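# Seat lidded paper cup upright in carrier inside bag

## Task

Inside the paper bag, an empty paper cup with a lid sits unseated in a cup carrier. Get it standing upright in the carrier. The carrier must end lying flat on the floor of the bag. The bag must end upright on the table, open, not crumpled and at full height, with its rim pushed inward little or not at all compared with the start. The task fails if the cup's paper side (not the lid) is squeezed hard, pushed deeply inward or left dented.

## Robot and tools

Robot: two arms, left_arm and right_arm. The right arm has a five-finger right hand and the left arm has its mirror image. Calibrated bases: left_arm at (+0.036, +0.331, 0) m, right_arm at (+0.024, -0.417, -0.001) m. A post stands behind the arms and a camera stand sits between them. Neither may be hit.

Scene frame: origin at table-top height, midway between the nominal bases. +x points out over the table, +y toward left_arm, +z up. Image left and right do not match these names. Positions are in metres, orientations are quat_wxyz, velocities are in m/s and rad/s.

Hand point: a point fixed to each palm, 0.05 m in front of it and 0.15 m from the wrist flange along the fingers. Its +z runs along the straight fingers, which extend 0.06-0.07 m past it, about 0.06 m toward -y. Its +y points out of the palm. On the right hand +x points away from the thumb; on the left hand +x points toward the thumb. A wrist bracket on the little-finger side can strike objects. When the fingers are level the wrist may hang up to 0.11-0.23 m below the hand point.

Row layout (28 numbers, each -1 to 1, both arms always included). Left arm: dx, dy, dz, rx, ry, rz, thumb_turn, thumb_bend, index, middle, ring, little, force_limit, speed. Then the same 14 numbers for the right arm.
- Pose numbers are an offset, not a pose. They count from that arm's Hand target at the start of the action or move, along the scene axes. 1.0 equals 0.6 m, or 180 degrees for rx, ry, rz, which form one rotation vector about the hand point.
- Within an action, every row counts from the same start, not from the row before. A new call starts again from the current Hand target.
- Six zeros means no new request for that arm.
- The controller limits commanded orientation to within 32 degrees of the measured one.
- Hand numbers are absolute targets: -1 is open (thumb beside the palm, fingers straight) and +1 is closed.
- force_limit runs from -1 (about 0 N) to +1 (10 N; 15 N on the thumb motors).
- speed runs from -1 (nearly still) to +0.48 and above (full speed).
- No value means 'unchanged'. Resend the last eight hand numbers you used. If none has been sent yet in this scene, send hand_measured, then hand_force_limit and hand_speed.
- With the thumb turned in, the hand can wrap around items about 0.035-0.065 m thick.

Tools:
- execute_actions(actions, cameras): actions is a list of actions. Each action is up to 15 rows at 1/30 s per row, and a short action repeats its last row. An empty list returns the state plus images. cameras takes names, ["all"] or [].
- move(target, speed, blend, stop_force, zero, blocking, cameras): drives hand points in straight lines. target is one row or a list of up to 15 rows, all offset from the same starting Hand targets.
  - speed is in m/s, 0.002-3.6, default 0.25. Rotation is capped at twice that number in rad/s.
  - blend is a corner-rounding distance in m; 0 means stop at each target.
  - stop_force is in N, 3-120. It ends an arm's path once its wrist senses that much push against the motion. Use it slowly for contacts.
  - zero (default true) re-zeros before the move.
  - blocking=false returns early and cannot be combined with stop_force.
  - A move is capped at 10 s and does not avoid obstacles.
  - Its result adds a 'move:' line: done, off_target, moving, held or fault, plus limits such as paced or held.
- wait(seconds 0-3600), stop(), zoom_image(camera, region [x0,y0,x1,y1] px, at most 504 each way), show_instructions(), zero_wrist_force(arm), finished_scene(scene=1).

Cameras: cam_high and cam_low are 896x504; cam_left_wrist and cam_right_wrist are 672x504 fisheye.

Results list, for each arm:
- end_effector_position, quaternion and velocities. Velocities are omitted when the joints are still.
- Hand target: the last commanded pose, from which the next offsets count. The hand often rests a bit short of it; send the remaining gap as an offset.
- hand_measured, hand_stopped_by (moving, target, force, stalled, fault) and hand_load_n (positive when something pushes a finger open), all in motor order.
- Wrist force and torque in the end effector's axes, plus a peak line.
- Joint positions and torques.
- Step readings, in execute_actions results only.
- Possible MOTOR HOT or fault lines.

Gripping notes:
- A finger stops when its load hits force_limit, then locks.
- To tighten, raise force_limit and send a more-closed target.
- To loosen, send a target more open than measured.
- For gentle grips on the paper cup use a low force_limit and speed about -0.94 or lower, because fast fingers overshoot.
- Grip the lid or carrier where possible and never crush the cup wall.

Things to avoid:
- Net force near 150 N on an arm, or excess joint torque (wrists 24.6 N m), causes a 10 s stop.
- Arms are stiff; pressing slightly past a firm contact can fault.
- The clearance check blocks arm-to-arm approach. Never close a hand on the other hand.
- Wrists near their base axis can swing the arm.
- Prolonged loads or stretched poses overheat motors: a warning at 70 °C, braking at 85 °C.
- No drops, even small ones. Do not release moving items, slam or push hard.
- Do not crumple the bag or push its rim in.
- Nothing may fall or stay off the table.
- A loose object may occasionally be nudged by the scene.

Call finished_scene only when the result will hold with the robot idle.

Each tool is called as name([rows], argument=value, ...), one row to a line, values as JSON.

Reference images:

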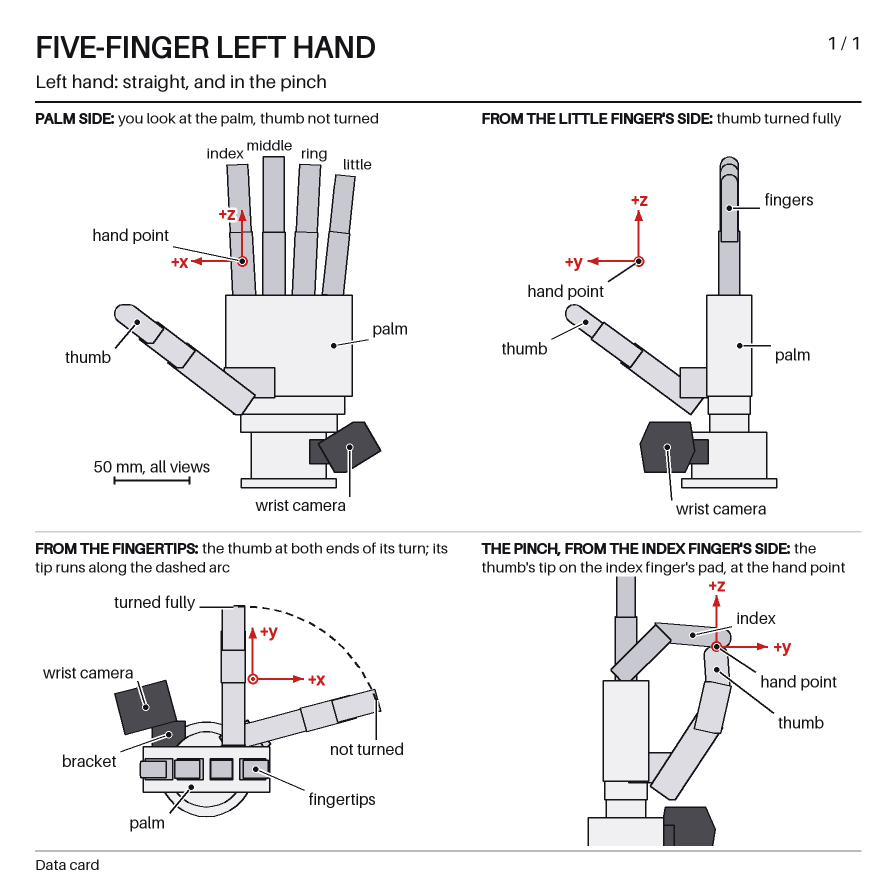

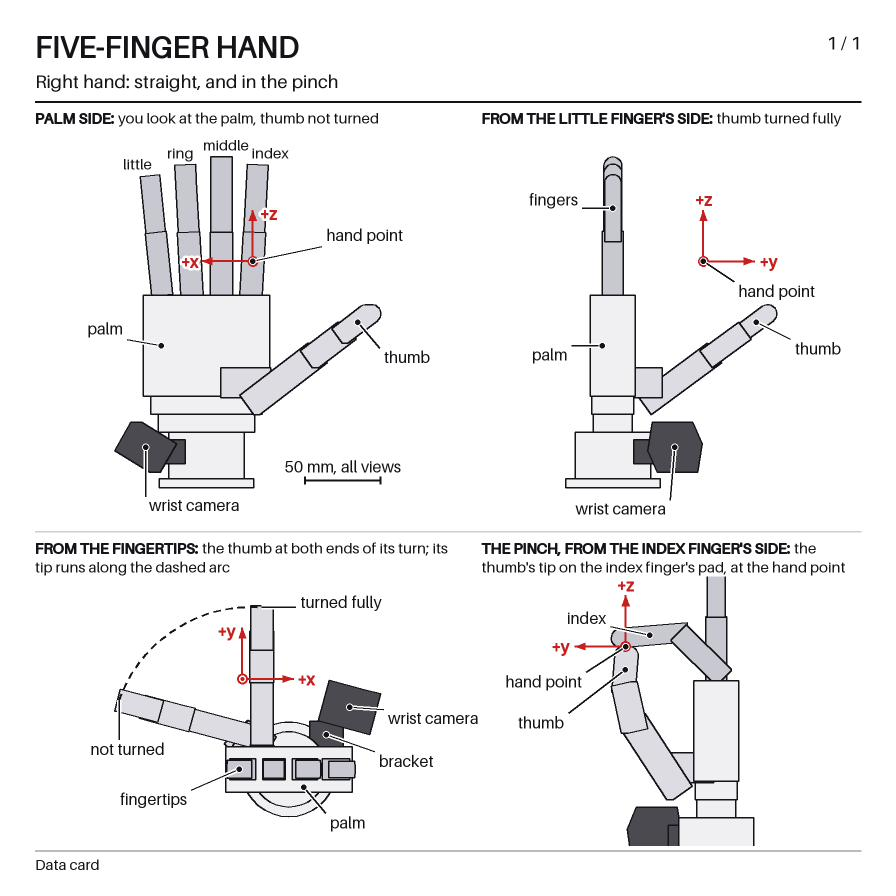

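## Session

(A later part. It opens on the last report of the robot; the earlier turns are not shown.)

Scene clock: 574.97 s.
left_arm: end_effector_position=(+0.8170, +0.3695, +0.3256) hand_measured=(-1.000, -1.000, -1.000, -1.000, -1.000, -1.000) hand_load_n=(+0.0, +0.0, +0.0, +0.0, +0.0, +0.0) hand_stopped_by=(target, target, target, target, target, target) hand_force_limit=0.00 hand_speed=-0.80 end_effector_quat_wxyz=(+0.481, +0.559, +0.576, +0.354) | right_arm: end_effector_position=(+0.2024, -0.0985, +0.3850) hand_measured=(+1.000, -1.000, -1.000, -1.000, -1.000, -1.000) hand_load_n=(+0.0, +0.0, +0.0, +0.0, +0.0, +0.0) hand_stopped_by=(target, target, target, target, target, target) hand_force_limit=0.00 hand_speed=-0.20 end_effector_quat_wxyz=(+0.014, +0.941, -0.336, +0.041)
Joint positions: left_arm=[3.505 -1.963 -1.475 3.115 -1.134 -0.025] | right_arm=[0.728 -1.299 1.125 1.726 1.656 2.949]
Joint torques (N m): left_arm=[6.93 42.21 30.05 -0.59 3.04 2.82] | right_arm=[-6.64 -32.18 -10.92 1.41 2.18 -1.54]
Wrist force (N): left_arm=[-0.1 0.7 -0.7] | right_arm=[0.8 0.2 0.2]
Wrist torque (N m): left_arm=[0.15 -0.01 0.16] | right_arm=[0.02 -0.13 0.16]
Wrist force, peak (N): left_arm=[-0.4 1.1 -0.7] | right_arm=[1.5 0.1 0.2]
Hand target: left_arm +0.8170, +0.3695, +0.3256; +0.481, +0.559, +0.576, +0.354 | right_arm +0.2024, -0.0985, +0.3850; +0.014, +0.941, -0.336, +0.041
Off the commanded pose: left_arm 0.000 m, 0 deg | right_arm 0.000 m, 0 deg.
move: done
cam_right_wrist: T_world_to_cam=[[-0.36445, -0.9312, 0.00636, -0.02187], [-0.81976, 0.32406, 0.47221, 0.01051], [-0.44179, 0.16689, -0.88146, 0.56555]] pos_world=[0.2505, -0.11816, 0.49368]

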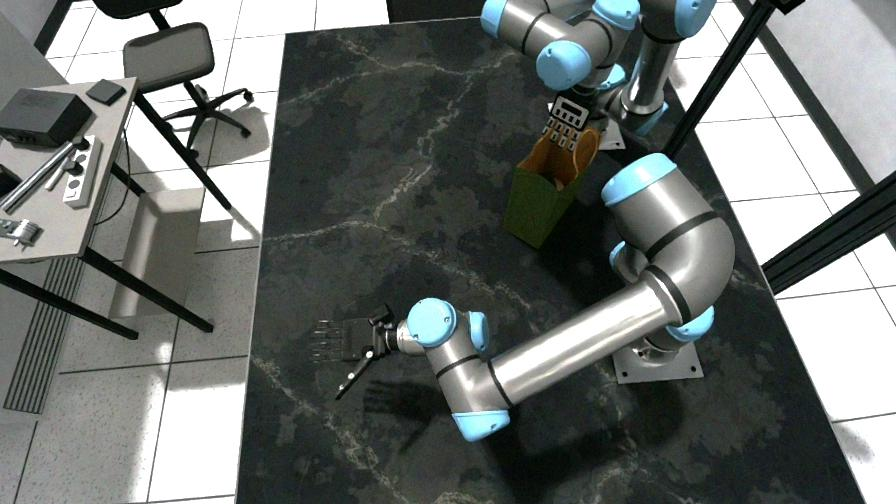

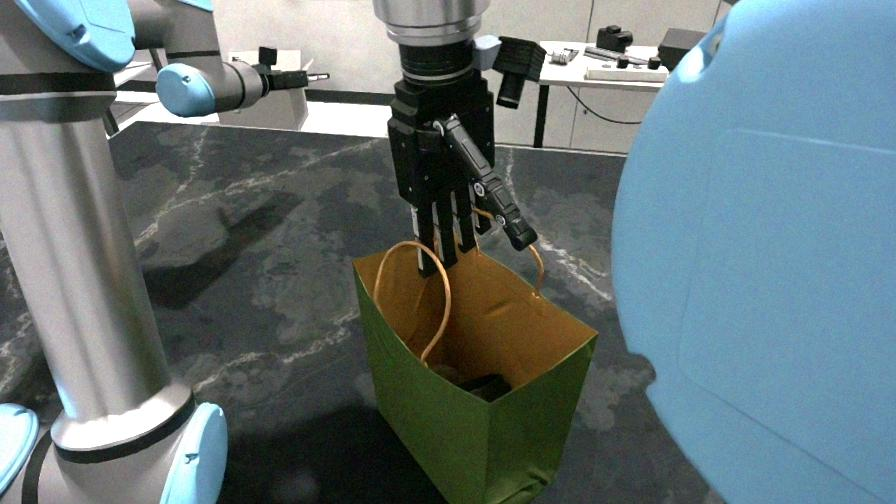

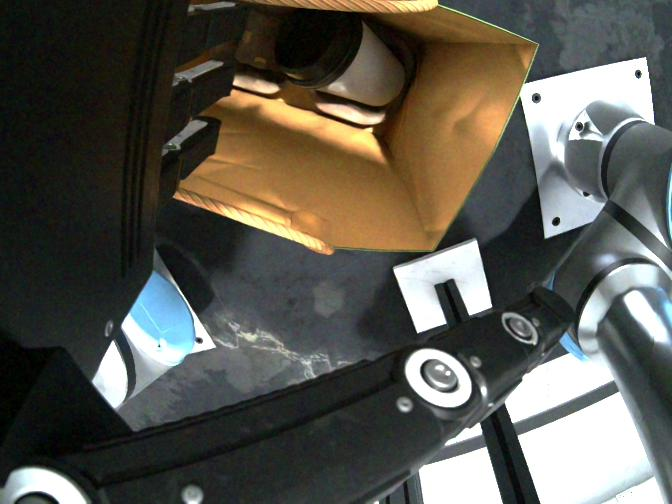

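move([
  [0,0,0,0,0,0, -1, -1, -1, -1, -1, -1, 0, -0.8, 0,0,-0.142,0,0,0, 1, -1, -1, -1, -1, -1, 0, -0.2],
  [0,0,0,0,0,0, -1, -1, -1, -1, -1, -1, 0, -0.8, 0.035,0.0425,-0.142,0,0,0, 1, -1, -1, -1, -1, -1, 0, -0.2],
], cameras=["cam_high","cam_low","cam_right_wrist"], speed=0.05)

zoom_image(camera="cam_low", region=[330, 100, 700, 504])

Scene clock: 600.53 s.
left_arm: end_effector_position=(+0.8170, +0.3695, +0.3256) hand_measured=(-1.000, -1.000, -1.000, -1.000, -1.000, -1.000) hand_load_n=(+0.0, +0.0, +0.0, +0.0, +0.0, +0.0) hand_stopped_by=(target, target, target, target, target, target) hand_force_limit=0.00 hand_speed=-0.80 end_effector_quat_wxyz=(+0.481, +0.559, +0.576, +0.354) | right_arm: end_effector_position=(+0.2233, -0.0730, +0.2998) hand_measured=(+1.000, -1.000, -1.000, -1.000, -1.000, -1.000) hand_load_n=(+0.0, +0.5, +0.0, +0.5, +0.0, +0.0) hand_stopped_by=(target, target, target, target, target, target) hand_force_limit=0.00 hand_speed=-0.20 end_effector_quat_wxyz=(+0.014, +0.941, -0.336, +0.041)
Joint positions: left_arm=[3.505 -1.963 -1.475 3.115 -1.134 -0.025] | right_arm=[0.742 -1.228 1.25 1.532 1.656 2.964]
Joint torques (N m): left_arm=[6.68 42.03 29.8 -0.59 3.04 2.8] | right_arm=[-7.23 -28.35 -15.42 0.75 2.36 -1.59]
Wrist force (N): left_arm=[-0.1 0.7 -0.8] | right_arm=[0.9 0.4 0.1]
Wrist torque (N m): left_arm=[0.15 -0.01 0.15] | right_arm=[0.04 -0.14 0.02]
Wrist force, peak (N): left_arm=[-0.2 0.8 -1.1] | right_arm=[1.4 0.5 0.1]
Hand target: left_arm +0.8170, +0.3695, +0.3256; +0.481, +0.559, +0.576, +0.354 | right_arm +0.2234, -0.0730, +0.2998; +0.014, +0.941, -0.336, +0.041
Off the commanded pose: left_arm 0.000 m, 0 deg | right_arm 0.000 m, 0 deg.
move: done
cam_right_wrist: T_world_to_cam=[[-0.3645, -0.93118, 0.00628, 0.01004], [-0.81974, 0.32406, 0.47224, 0.05952], [-0.44178, 0.16698, -0.88145, 0.49538]] pos_world=[0.2713, -0.09266, 0.40848]

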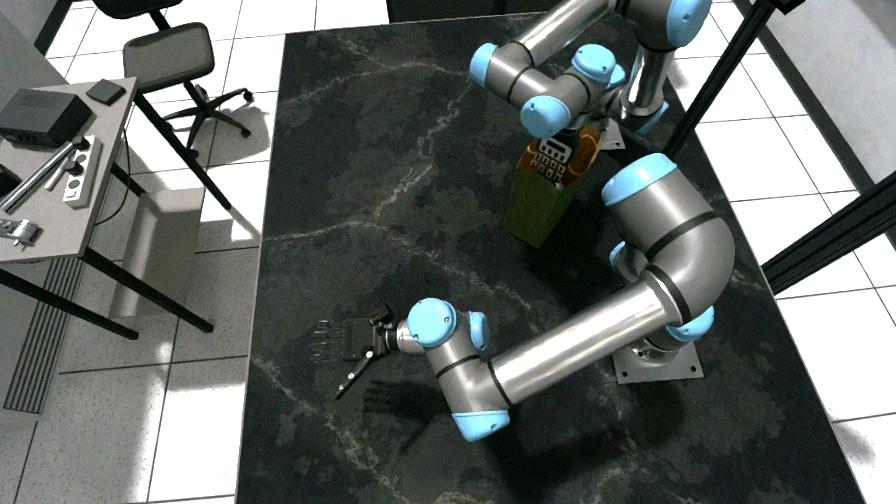

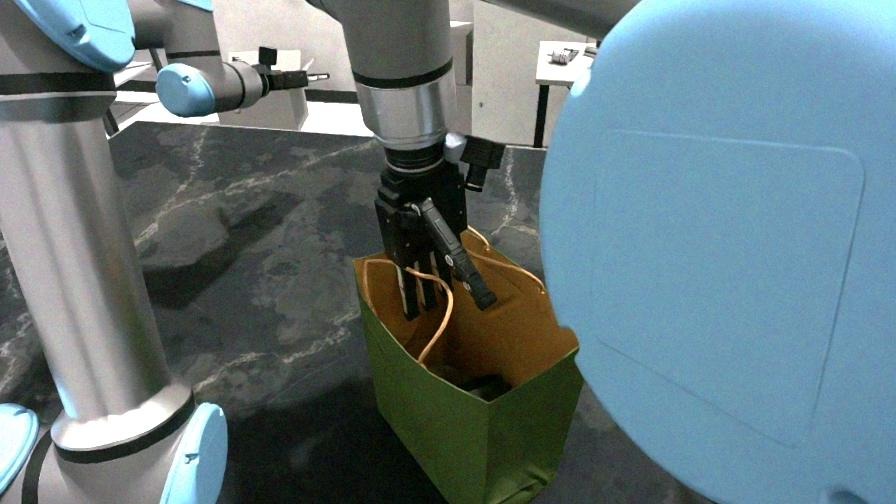

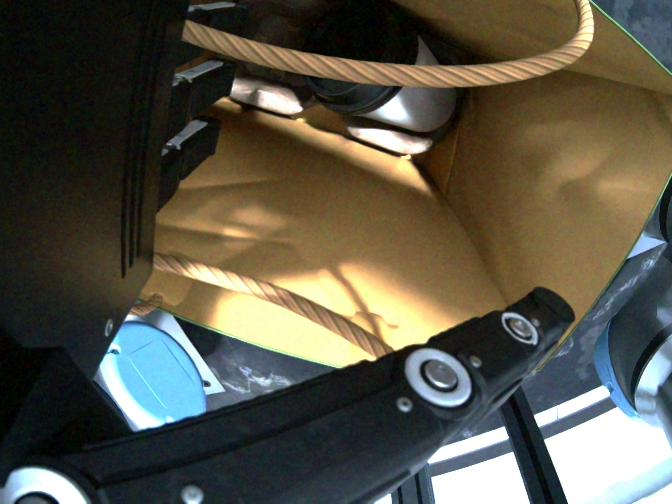

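Scaled by 1.248 from the camera's image (finer frame: 1280x720).

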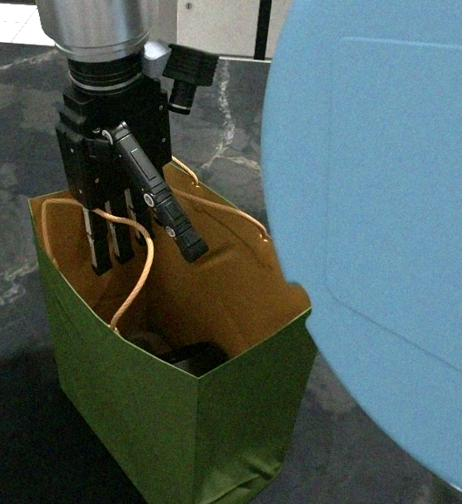

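zoom_image(camera="cam_low", region=[330, 120, 560, 320])

zoom_image(camera="cam_high", region=[480, 80, 640, 220])

Scaled by 2.191 from the camera's image (finer frame: 1280x720).

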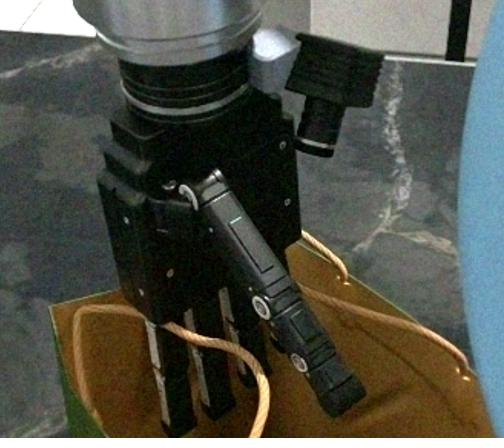

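Scaled by 3.150 from the camera's image (finer frame: 1280x720).

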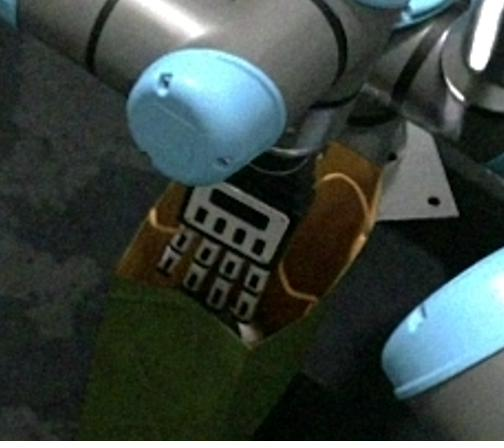

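move([
  [0,0,0,0,0,0, -1, -1, -1, -1, -1, -1, 0, -0.8, 0.0193,-0.0158,0.03,0,0,0, 1, -1, -1, -1, -1, -1, 0, -0.2],
  [0,0,0,0,0,0, -1, -1, -1, -1, -1, -1, 0, -0.8, 0.0193,-0.0158,0.267,0,0,0, 1, -1, -1, -1, -1, -1, 0, -0.2],
  [0,0,0,0,0,0, -1, -1, -1, -1, -1, -1, 0, -0.8, 0.0375,0.0273,0.267,0,0,0, 1, 1, -1, -1, -1, -1, 0, -0.2],
], cameras=["cam_high","cam_low","cam_right_wrist"], speed=0.06)

zoom_image(camera="cam_low", region=[330, 50, 700, 454])

Scene clock: 793.67 s.
left_arm: end_effector_position=(+0.8170, +0.3695, +0.3256) hand_measured=(-1.000, -1.000, -1.000, -1.000, -1.000, -1.000) hand_load_n=(+0.0, +0.0, +0.0, +0.0, +0.0, +0.0) hand_stopped_by=(target, target, target, target, target, target) hand_force_limit=0.00 hand_speed=-0.80 end_effector_quat_wxyz=(+0.481, +0.559, +0.576, +0.354) | right_arm: end_effector_position=(+0.2459, -0.0566, +0.4600) hand_measured=(+1.000, +0.958, -1.000, -1.000, -1.000, -1.000) hand_load_n=(+2.0, +18.0, +0.0, +0.0, +0.0, +0.0) hand_stopped_by=(target, force, target, target, target, target) hand_force_limit=0.00 hand_speed=-0.20 end_effector_quat_wxyz=(+0.014, +0.941, -0.336, +0.041)
Joint positions: left_arm=[3.505 -1.963 -1.475 3.115 -1.134 -0.025] | right_arm=[0.737 -1.035 0.54 2.049 1.656 2.959]
Joint torques (N m): left_arm=[6.51 41.96 30.47 -0.44 3.15 2.76] | right_arm=[-9.42 -27.49 -23.01 3.07 -1.99 -1.57]
Wrist force (N): left_arm=[0.0 1.2 -0.8] | right_arm=[1.0 0.3 0.1]
Wrist torque (N m): left_arm=[0.23 -0.04 0.14] | right_arm=[0.04 -0.16 0.14]
Wrist force, peak (N): left_arm=[0.2 1.4 -1.1] | right_arm=[1.0 1.5 -0.1]
Hand target: left_arm +0.8170, +0.3695, +0.3256; +0.481, +0.559, +0.576, +0.354 | right_arm +0.2459, -0.0566, +0.4600; +0.014, +0.941, -0.336, +0.041
Off the commanded pose: left_arm 0.000 m, 0 deg | right_arm 0.000 m, 0 deg.
move: done
cam_right_wrist: T_world_to_cam=[[-0.36455, -0.93116, 0.00616, 0.03253], [-0.81976, 0.32406, 0.4722, -0.00286], [-0.44169, 0.16709, -0.88147, 0.64385]] pos_world=[0.2939, -0.07636, 0.56868]

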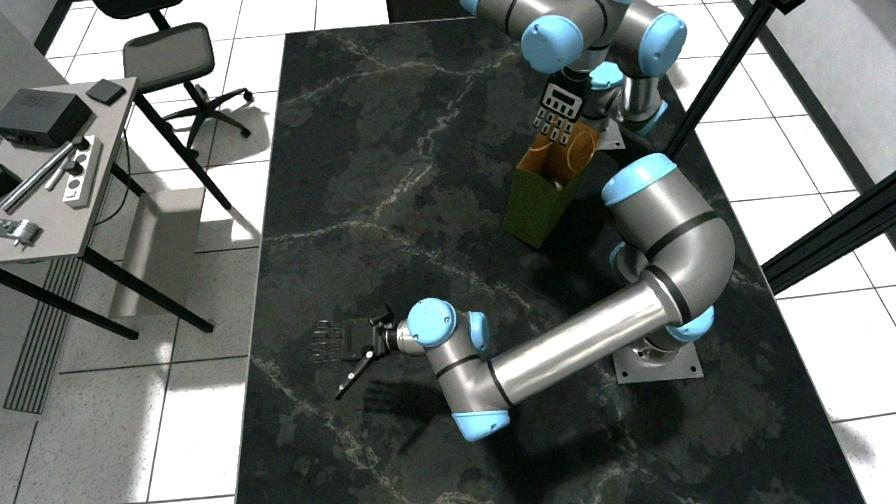

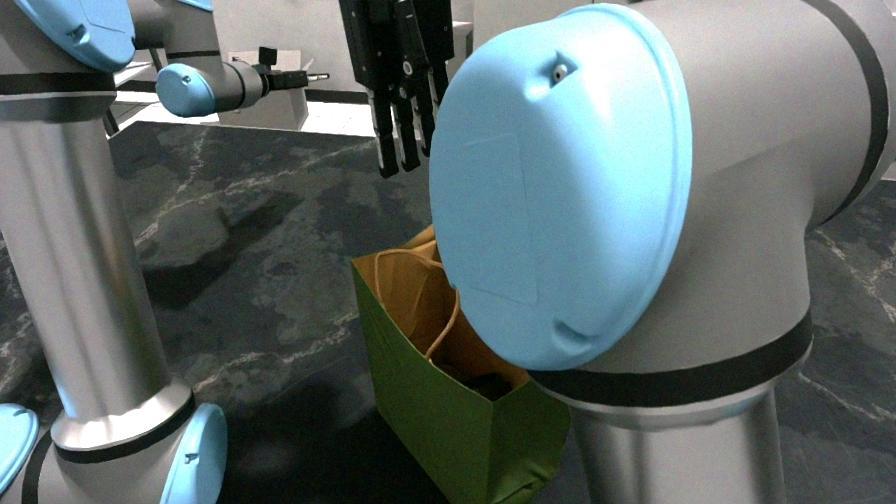

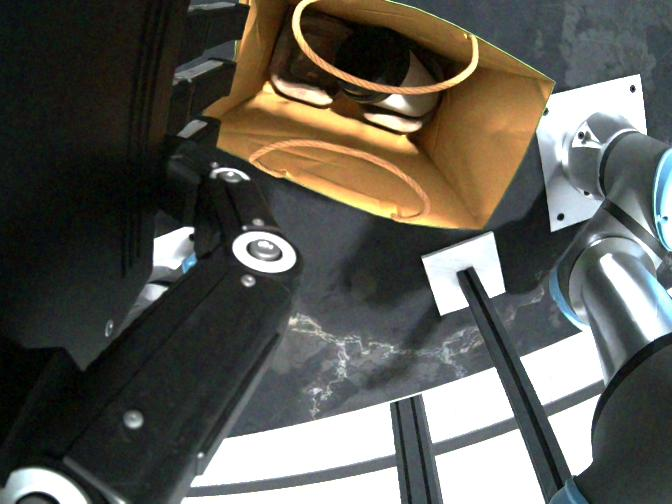

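Scaled by 1.248 from the camera's image (finer frame: 1280x720).

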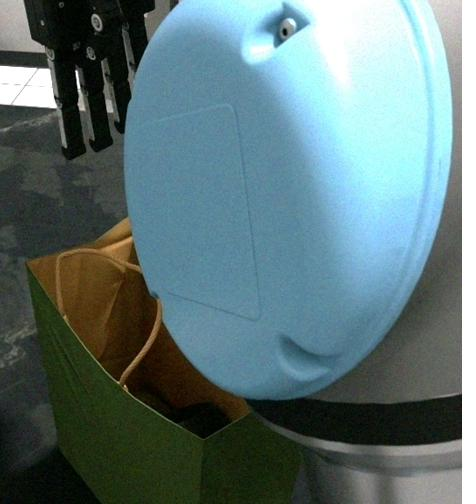

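move(target=[0,0,0,0,0,0, -1, -1, -1, -1, -1, -1, 0, -0.8, 0,0,0.1,0,0,0, 1, 0.5, -1, -1, -1, -1, 0, -0.2], cameras=["cam_high","cam_low","cam_right_wrist"], speed=0.1)

zoom_image(camera="cam_right_wrist", region=[180, 0, 580, 300])

Scene clock: 805.83 s.
left_arm: end_effector_position=(+0.8170, +0.3695, +0.3256) hand_measured=(-1.000, -1.000, -1.000, -1.000, -1.000, -1.000) hand_load_n=(+0.0, +0.0, +0.0, +0.0, +0.0, +0.0) hand_stopped_by=(target, target, target, target, target, target) hand_force_limit=0.00 hand_speed=-0.80 end_effector_quat_wxyz=(+0.481, +0.559, +0.576, +0.354) | right_arm: end_effector_position=(+0.2445, -0.0586, +0.5174) hand_measured=(+1.000, +0.500, -1.000, -1.000, -1.000, -1.000) hand_load_n=(+0.0, +0.0, +0.0, +0.0, +0.0, +0.0) hand_stopped_by=(target, target, target, target, target, target) hand_force_limit=0.00 hand_speed=-0.20 end_effector_quat_wxyz=(-0.044, +0.936, -0.349, +0.030)
Joint positions: left_arm=[3.505 -1.963 -1.475 3.115 -1.134 -0.025] | right_arm=[0.688 -0.882 0.035 2.311 1.575 2.938]
Joint torques (N m): left_arm=[5.75 42.15 29.47 -0.42 2.98 2.86] | right_arm=[8.66 -38.7 -5.92 3.32 2.44 0.15]
Wrist force (N): left_arm=[-0.3 1.0 -0.7] | right_arm=[0.9 0.6 0.0]
Wrist torque (N m): left_arm=[0.19 0.02 0.13] | right_arm=[0.07 -0.13 0.20]
Wrist force, peak (N): left_arm=[0.0 1.2 -1.2] | right_arm=[1.4 1.7 -0.7]
Hand target: left_arm +0.8170, +0.3695, +0.3256; +0.481, +0.559, +0.576, +0.354 | right_arm +0.2459, -0.0566, +0.5200; +0.014, +0.941, -0.336, +0.041
Off the commanded pose: left_arm 0.000 m, 0 deg | right_arm 0.004 m, 7 deg.
elbow stopped short (right arm): the move would have taken joint 3 (elbow) straighter than the controller allows.
elbow read too straight (right arm): the controller reads joint 3 (elbow) straighter than it allows; while it does, the hand can move without a command.
move: off_target (right_arm)
cam_right_wrist: T_world_to_cam=[[-0.3858, -0.91602, -0.10989, 0.09606], [-0.82173, 0.28702, 0.49233, -0.0425], [-0.41944, 0.28024, -0.86345, 0.68602]] pos_world=[0.28988, -0.09206, 0.62382]

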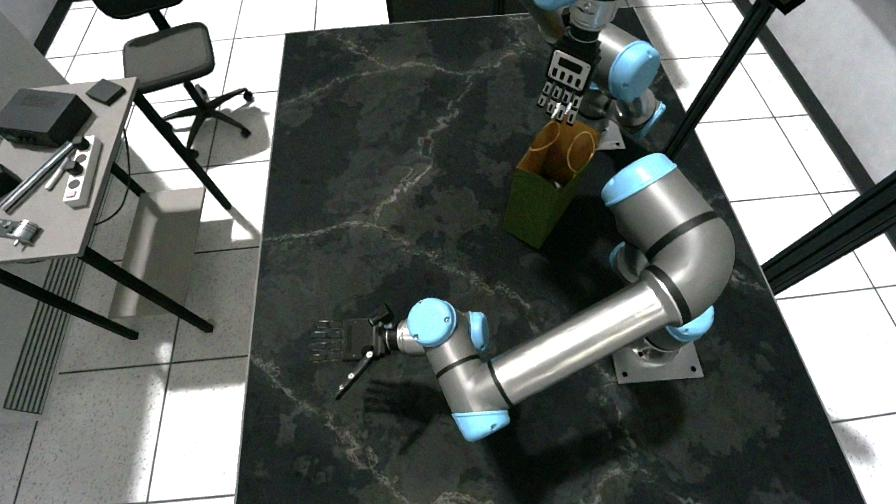

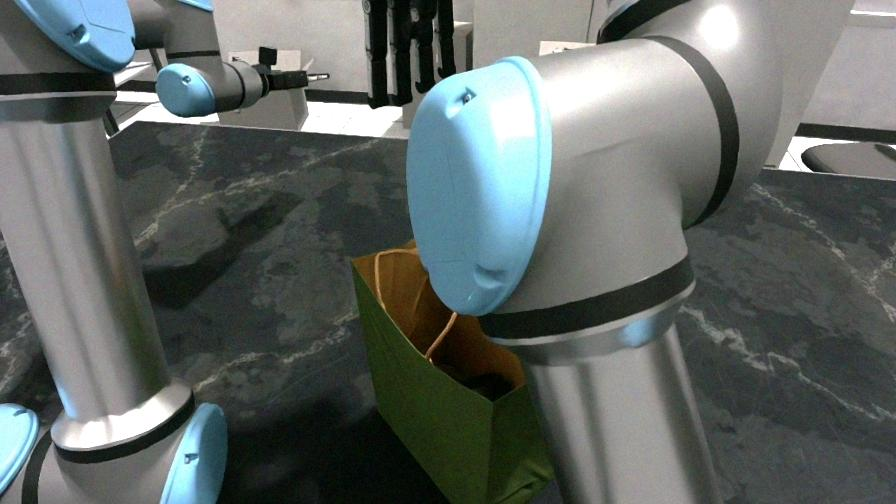

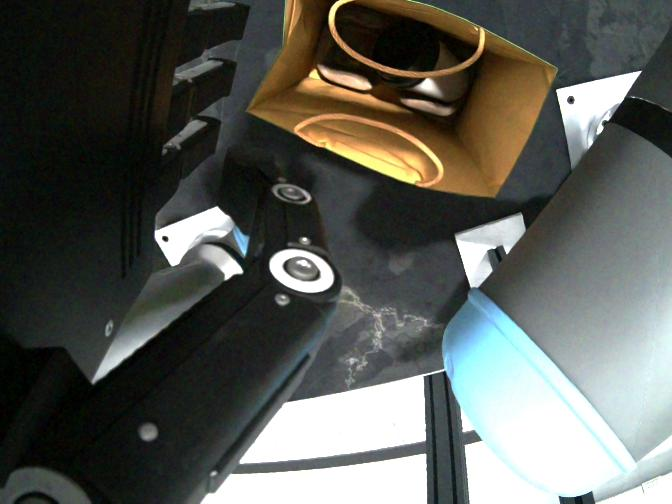

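Scaled by 1.260 from the camera's image (finer frame: 960x720).

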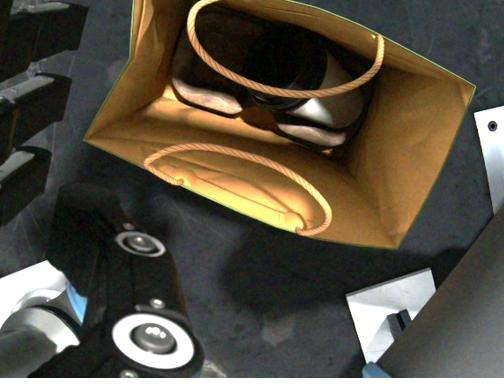

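move([
  [0,0,0,0,0,0, -1, -1, -1, -1, -1, -1, 0, -0.8, 0,0,-0.1,0.0176,0.0214,0, 1, 0.5, -1, 1, 1, 1, 0, -0.2],
  [0,0,0,0,0,0, -1, -1, -1, -1, -1, -1, 0, -0.8, -0.0567,-0.1045,-0.1,0.0176,0.0214,0, 1, 0.5, -1, 1, 1, 1, 0, -0.2],
], cameras=["cam_high","cam_low","cam_right_wrist"], speed=0.1)

zoom_image(camera="cam_right_wrist", region=[150, 0, 550, 300])

zoom_image(camera="cam_low", region=[330, 50, 700, 454])

Scene clock: 841.03 s.
left_arm: end_effector_position=(+0.8170, +0.3695, +0.3256) hand_measured=(-1.000, -1.000, -1.000, -1.000, -1.000, -1.000) hand_load_n=(+0.0, +0.0, +0.0, +0.0, +0.0, +0.0) hand_stopped_by=(target, target, target, target, target, target) hand_force_limit=0.00 hand_speed=-0.80 end_effector_quat_wxyz=(+0.481, +0.559, +0.576, +0.354) | right_arm: end_effector_position=(+0.2119, -0.1193, +0.4600) hand_measured=(+1.000, +0.500, -1.000, +0.316, +1.000, +1.000) hand_load_n=(+0.5, +0.0, +0.0, +6.0, +0.0, +0.0) hand_stopped_by=(target, target, target, force, target, target) hand_force_limit=0.00 hand_speed=-0.20 end_effector_quat_wxyz=(-0.001, +0.942, -0.336, +0.000)
Joint positions: left_arm=[3.505 -1.963 -1.475 3.115 -1.134 -0.025] | right_arm=[0.617 -1.284 0.916 1.937 1.57 2.839]
Joint torques (N m): left_arm=[6.39 41.63 29.4 -0.47 2.97 2.74] | right_arm=[5.34 -33.59 -5.79 3.15 -1.08 0.19]
Wrist force (N): left_arm=[-0.1 1.2 -0.7] | right_arm=[0.6 0.2 0.5]
Wrist torque (N m): left_arm=[0.22 -0.02 0.14] | right_arm=[0.00 -0.11 -0.01]
Wrist force, peak (N): left_arm=[-0.3 1.4 -0.9] | right_arm=[1.3 1.1 -0.7]
Hand target: left_arm +0.8170, +0.3695, +0.3256; +0.481, +0.559, +0.576, +0.354 | right_arm +0.2118, -0.1193, +0.4600; -0.001, +0.942, -0.336, +0.000
Off the commanded pose: left_arm 0.000 m, 0 deg | right_arm 0.000 m, 0 deg.
move: done
cam_right_wrist: T_world_to_cam=[[-0.36513, -0.93072, -0.02086, -0.02556], [-0.78555, 0.296, 0.54341, -0.05373], [-0.49959, 0.2148, -0.83921, 0.63787]] pos_world=[0.26713, -0.1449, 0.56398]

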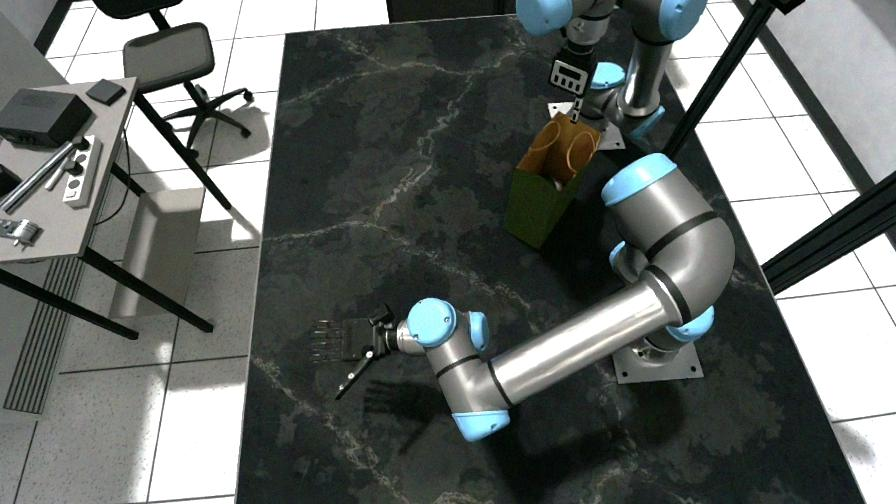

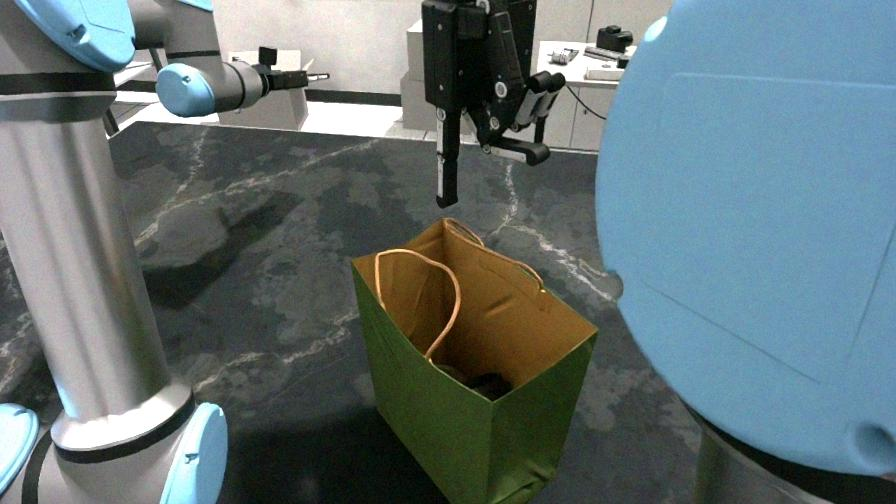

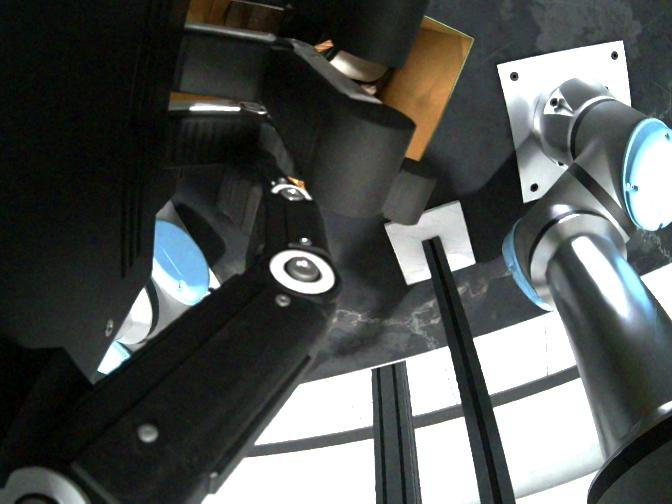

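Scaled by 1.260 from the camera's image (finer frame: 960x720).

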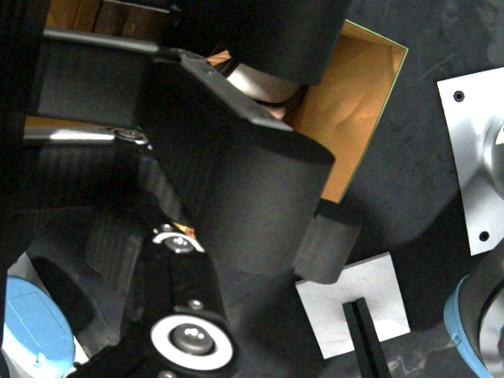

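Scaled by 1.248 from the camera's image (finer frame: 1280x720).

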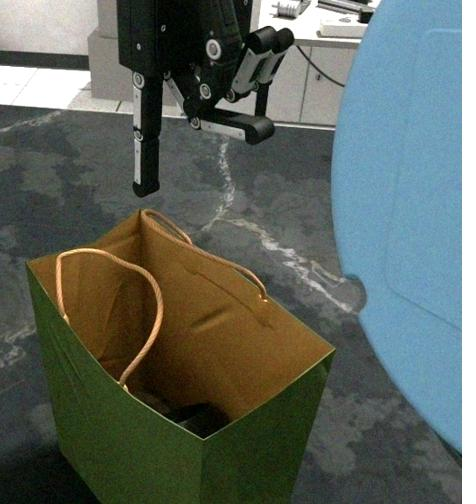

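move([
  [0,0,0,0,0,0, -1, -1, -1, -1, -1, -1, 0, -0.8, 0,0,0.0,0,0,0, 1, -1, -1, 0.2, 1, 1, 0, -0.2],
  [0,0,0,0,0,0, -1, -1, -1, -1, -1, -1, 0, -0.8, 0,0,0.005,0,0,0, 1, -1, -1, 0.99, 1, 1, 0, -0.2],
  [0,0,0,0,0,0, -1, -1, -1, -1, -1, -1, 0, -0.8, 0,0,-0.1,0,0,0, 1, -1, -1, 0.99, 1, 1, 0, -0.2],
], cameras=["cam_high","cam_low","cam_right_wrist"], speed=0.06)

zoom_image(camera="cam_low", region=[330, 50, 700, 454])

zoom_image(camera="cam_high", region=[490, 60, 640, 220])

Scene clock: 862.07 s.
left_arm: end_effector_position=(+0.8170, +0.3695, +0.3256) hand_measured=(-1.000, -1.000, -1.000, -1.000, -1.000, -1.000) hand_load_n=(+0.5, +0.0, +0.0, +0.0, +0.0, +0.0) hand_stopped_by=(target, target, target, target, target, target) hand_force_limit=0.00 hand_speed=-0.80 end_effector_quat_wxyz=(+0.481, +0.559, +0.576, +0.354) | right_arm: end_effector_position=(+0.2118, -0.1194, +0.4001) hand_measured=(+1.000, -1.000, -1.000, +0.990, +1.000, +1.000) hand_load_n=(+0.0, +0.0, +0.0, +0.0, +0.0, +0.0) hand_stopped_by=(target, target, target, target, target, target) hand_force_limit=0.00 hand_speed=-0.20 end_effector_quat_wxyz=(-0.001, +0.942, -0.336, +0.000)
Joint positions: left_arm=[3.505 -1.963 -1.475 3.115 -1.134 -0.025] | right_arm=[0.617 -1.33 1.135 1.764 1.57 2.839]
Joint torques (N m): left_arm=[5.14 41.72 30.12 -0.3 3.15 2.73] | right_arm=[-8.69 -18.56 -14.68 1.93 -2.2 -1.49]
Wrist force (N): left_arm=[0.1 1.0 -0.9] | right_arm=[0.9 0.2 0.6]
Wrist torque (N m): left_arm=[0.20 -0.05 0.15] | right_arm=[0.00 -0.16 0.00]
Wrist force, peak (N): left_arm=[0.1 1.1 -1.3] | right_arm=[1.3 0.5 0.9]
Hand target: left_arm +0.8170, +0.3695, +0.3256; +0.481, +0.559, +0.576, +0.354 | right_arm +0.2118, -0.1193, +0.4000; -0.001, +0.942, -0.336, +0.000
Off the commanded pose: left_arm 0.000 m, 0 deg | right_arm 0.000 m, 0 deg.
move: done
cam_right_wrist: T_world_to_cam=[[-0.36508, -0.93074, -0.02078, -0.0269], [-0.7856, 0.29602, 0.54334, -0.02116], [-0.49956, 0.21469, -0.83926, 0.58747]] pos_world=[0.26703, -0.1449, 0.50398]

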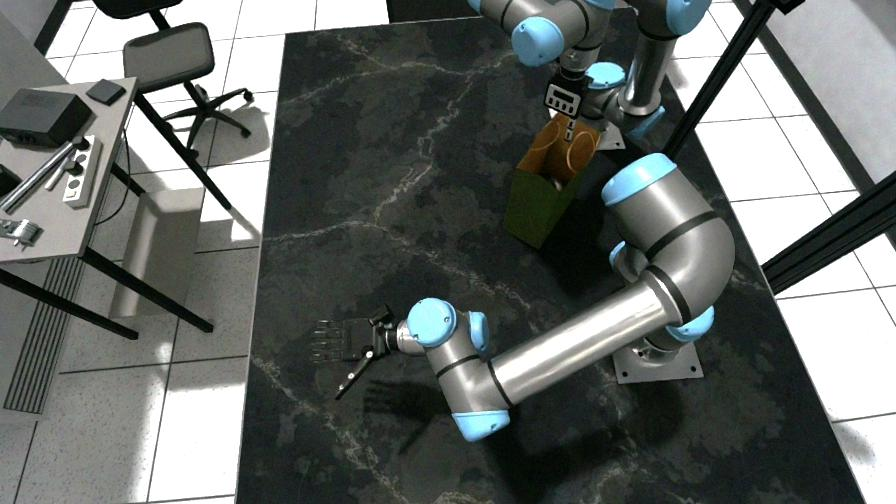

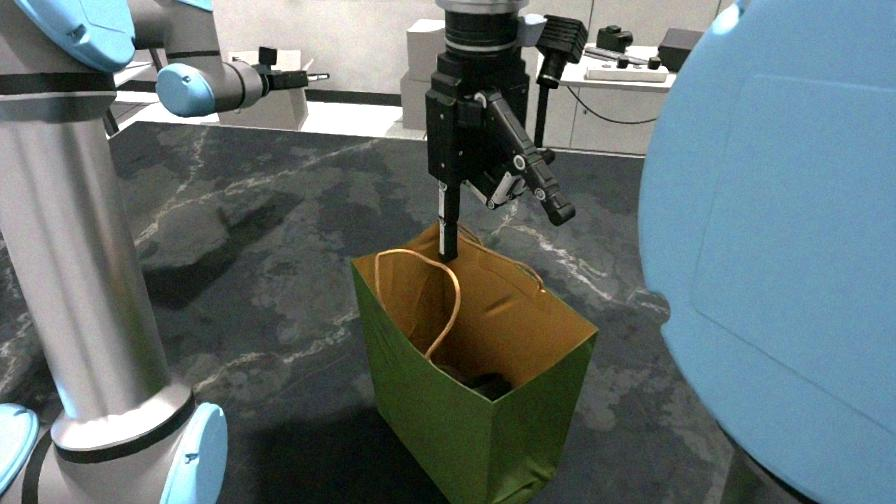

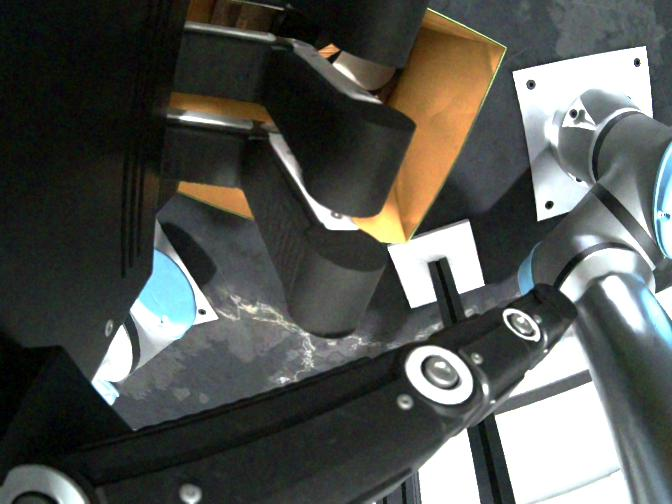

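Scaled by 1.248 from the camera's image (finer frame: 1280x720).

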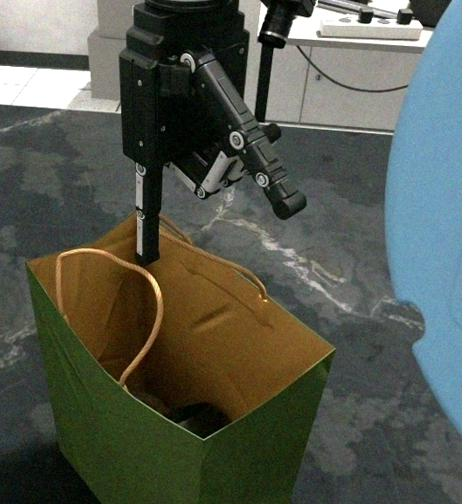

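Scaled by 3.150 from the camera's image (finer frame: 1280x720).

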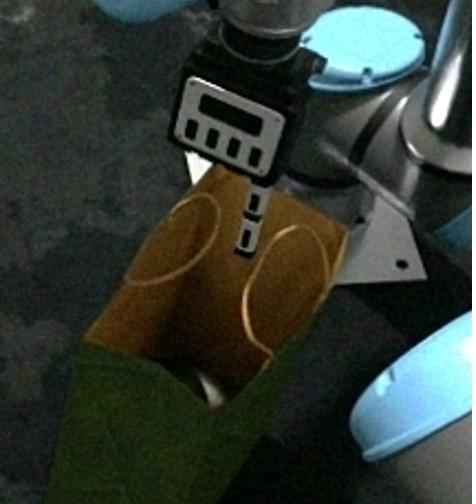

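move([
  [0,0,0,0,0,0, -1, -1, -1, -1, -1, -1, 0, -0.8, 0.1667,-0.1375,0,0,0,0, 1, -1, -1, 0.99, 1, 1, 0, -0.2],
  [0,0,0,0,0,0, -1, -1, -1, -1, -1, -1, 0, -0.8, 0,0,0,0,0,0, 1, -1, -1, 0.99, 1, 1, 0, -0.2],
], cameras=["cam_high","cam_low"], speed=0.06)

zoom_image(camera="cam_low", region=[330, 50, 700, 454])

zoom_image(camera="cam_high", region=[490, 60, 640, 220])

Scene clock: 886.80 s.
left_arm: end_effector_position=(+0.8170, +0.3695, +0.3256) hand_measured=(-1.000, -1.000, -1.000, -1.000, -1.000, -1.000) hand_load_n=(+0.0, +0.0, -0.5, +0.0, +0.0, +0.0) hand_stopped_by=(target, target, target, target, target, target) hand_force_limit=0.00 hand_speed=-0.80 end_effector_quat_wxyz=(+0.481, +0.559, +0.576, +0.354) | right_arm: end_effector_position=(+0.2119, -0.1194, +0.4000) hand_measured=(+1.000, -1.000, -1.000, +0.990, +1.000, +1.000) hand_load_n=(+0.0, +0.0, +0.0, +0.0, +0.0, +0.0) hand_stopped_by=(target, target, target, target, target, target) hand_force_limit=0.00 hand_speed=-0.20 end_effector_quat_wxyz=(-0.001, +0.942, -0.336, +0.000)
Joint positions: left_arm=[3.505 -1.963 -1.475 3.115 -1.134 -0.025] | right_arm=[0.617 -1.33 1.135 1.764 1.57 2.839]
Joint torques (N m): left_arm=[5.22 41.37 29.07 -0.25 2.92 2.79] | right_arm=[-6.72 -19.11 -25.04 3.5 2 -1.39]
Wrist force (N): left_arm=[0.1 0.8 -1.0] | right_arm=[0.9 0.1 0.2]
Wrist torque (N m): left_arm=[0.18 -0.06 0.17] | right_arm=[0.01 -0.14 0.15]
Wrist force, peak (N): left_arm=[-0.3 1.4 -1.1] | right_arm=[1.6 0.4 0.5]
Hand target: left_arm +0.8170, +0.3695, +0.3256; +0.481, +0.559, +0.576, +0.354 | right_arm +0.2118, -0.1193, +0.4000; -0.001, +0.942, -0.336, +0.000
Off the commanded pose: left_arm 0.000 m, 0 deg | right_arm 0.000 m, 0 deg.
move: done

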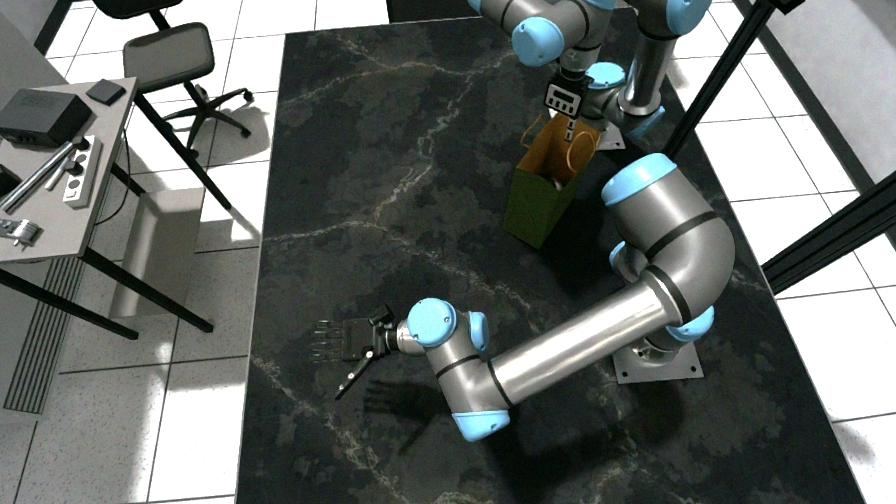

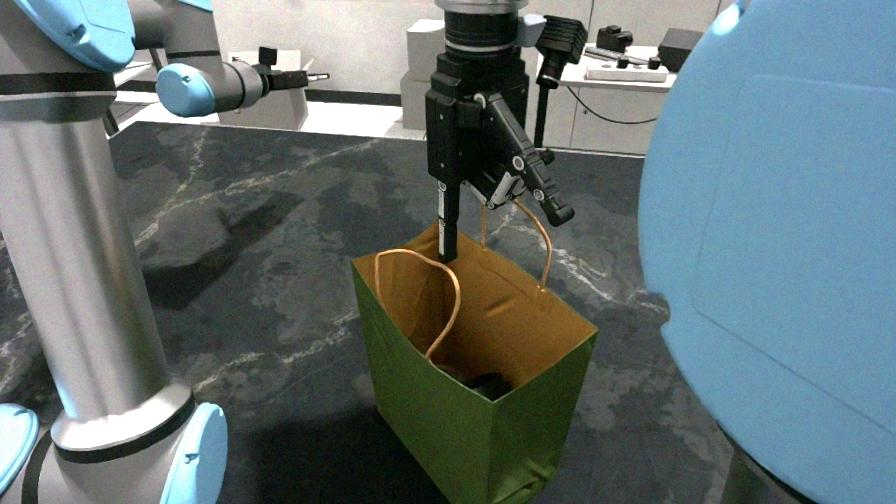

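Scaled by 1.248 from the camera's image (finer frame: 1280x720).

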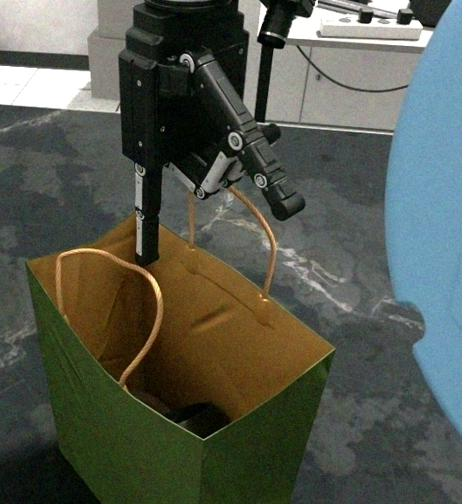

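Scaled by 3.150 from the camera's image (finer frame: 1280x720).

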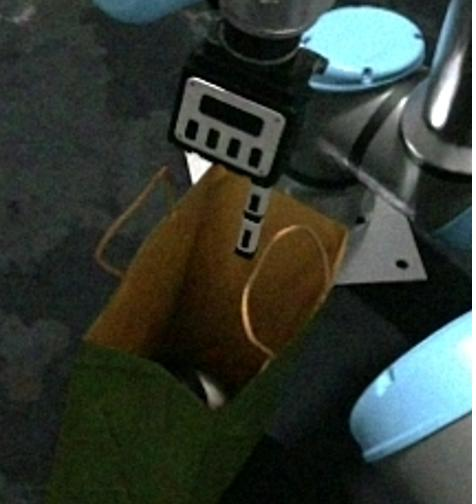

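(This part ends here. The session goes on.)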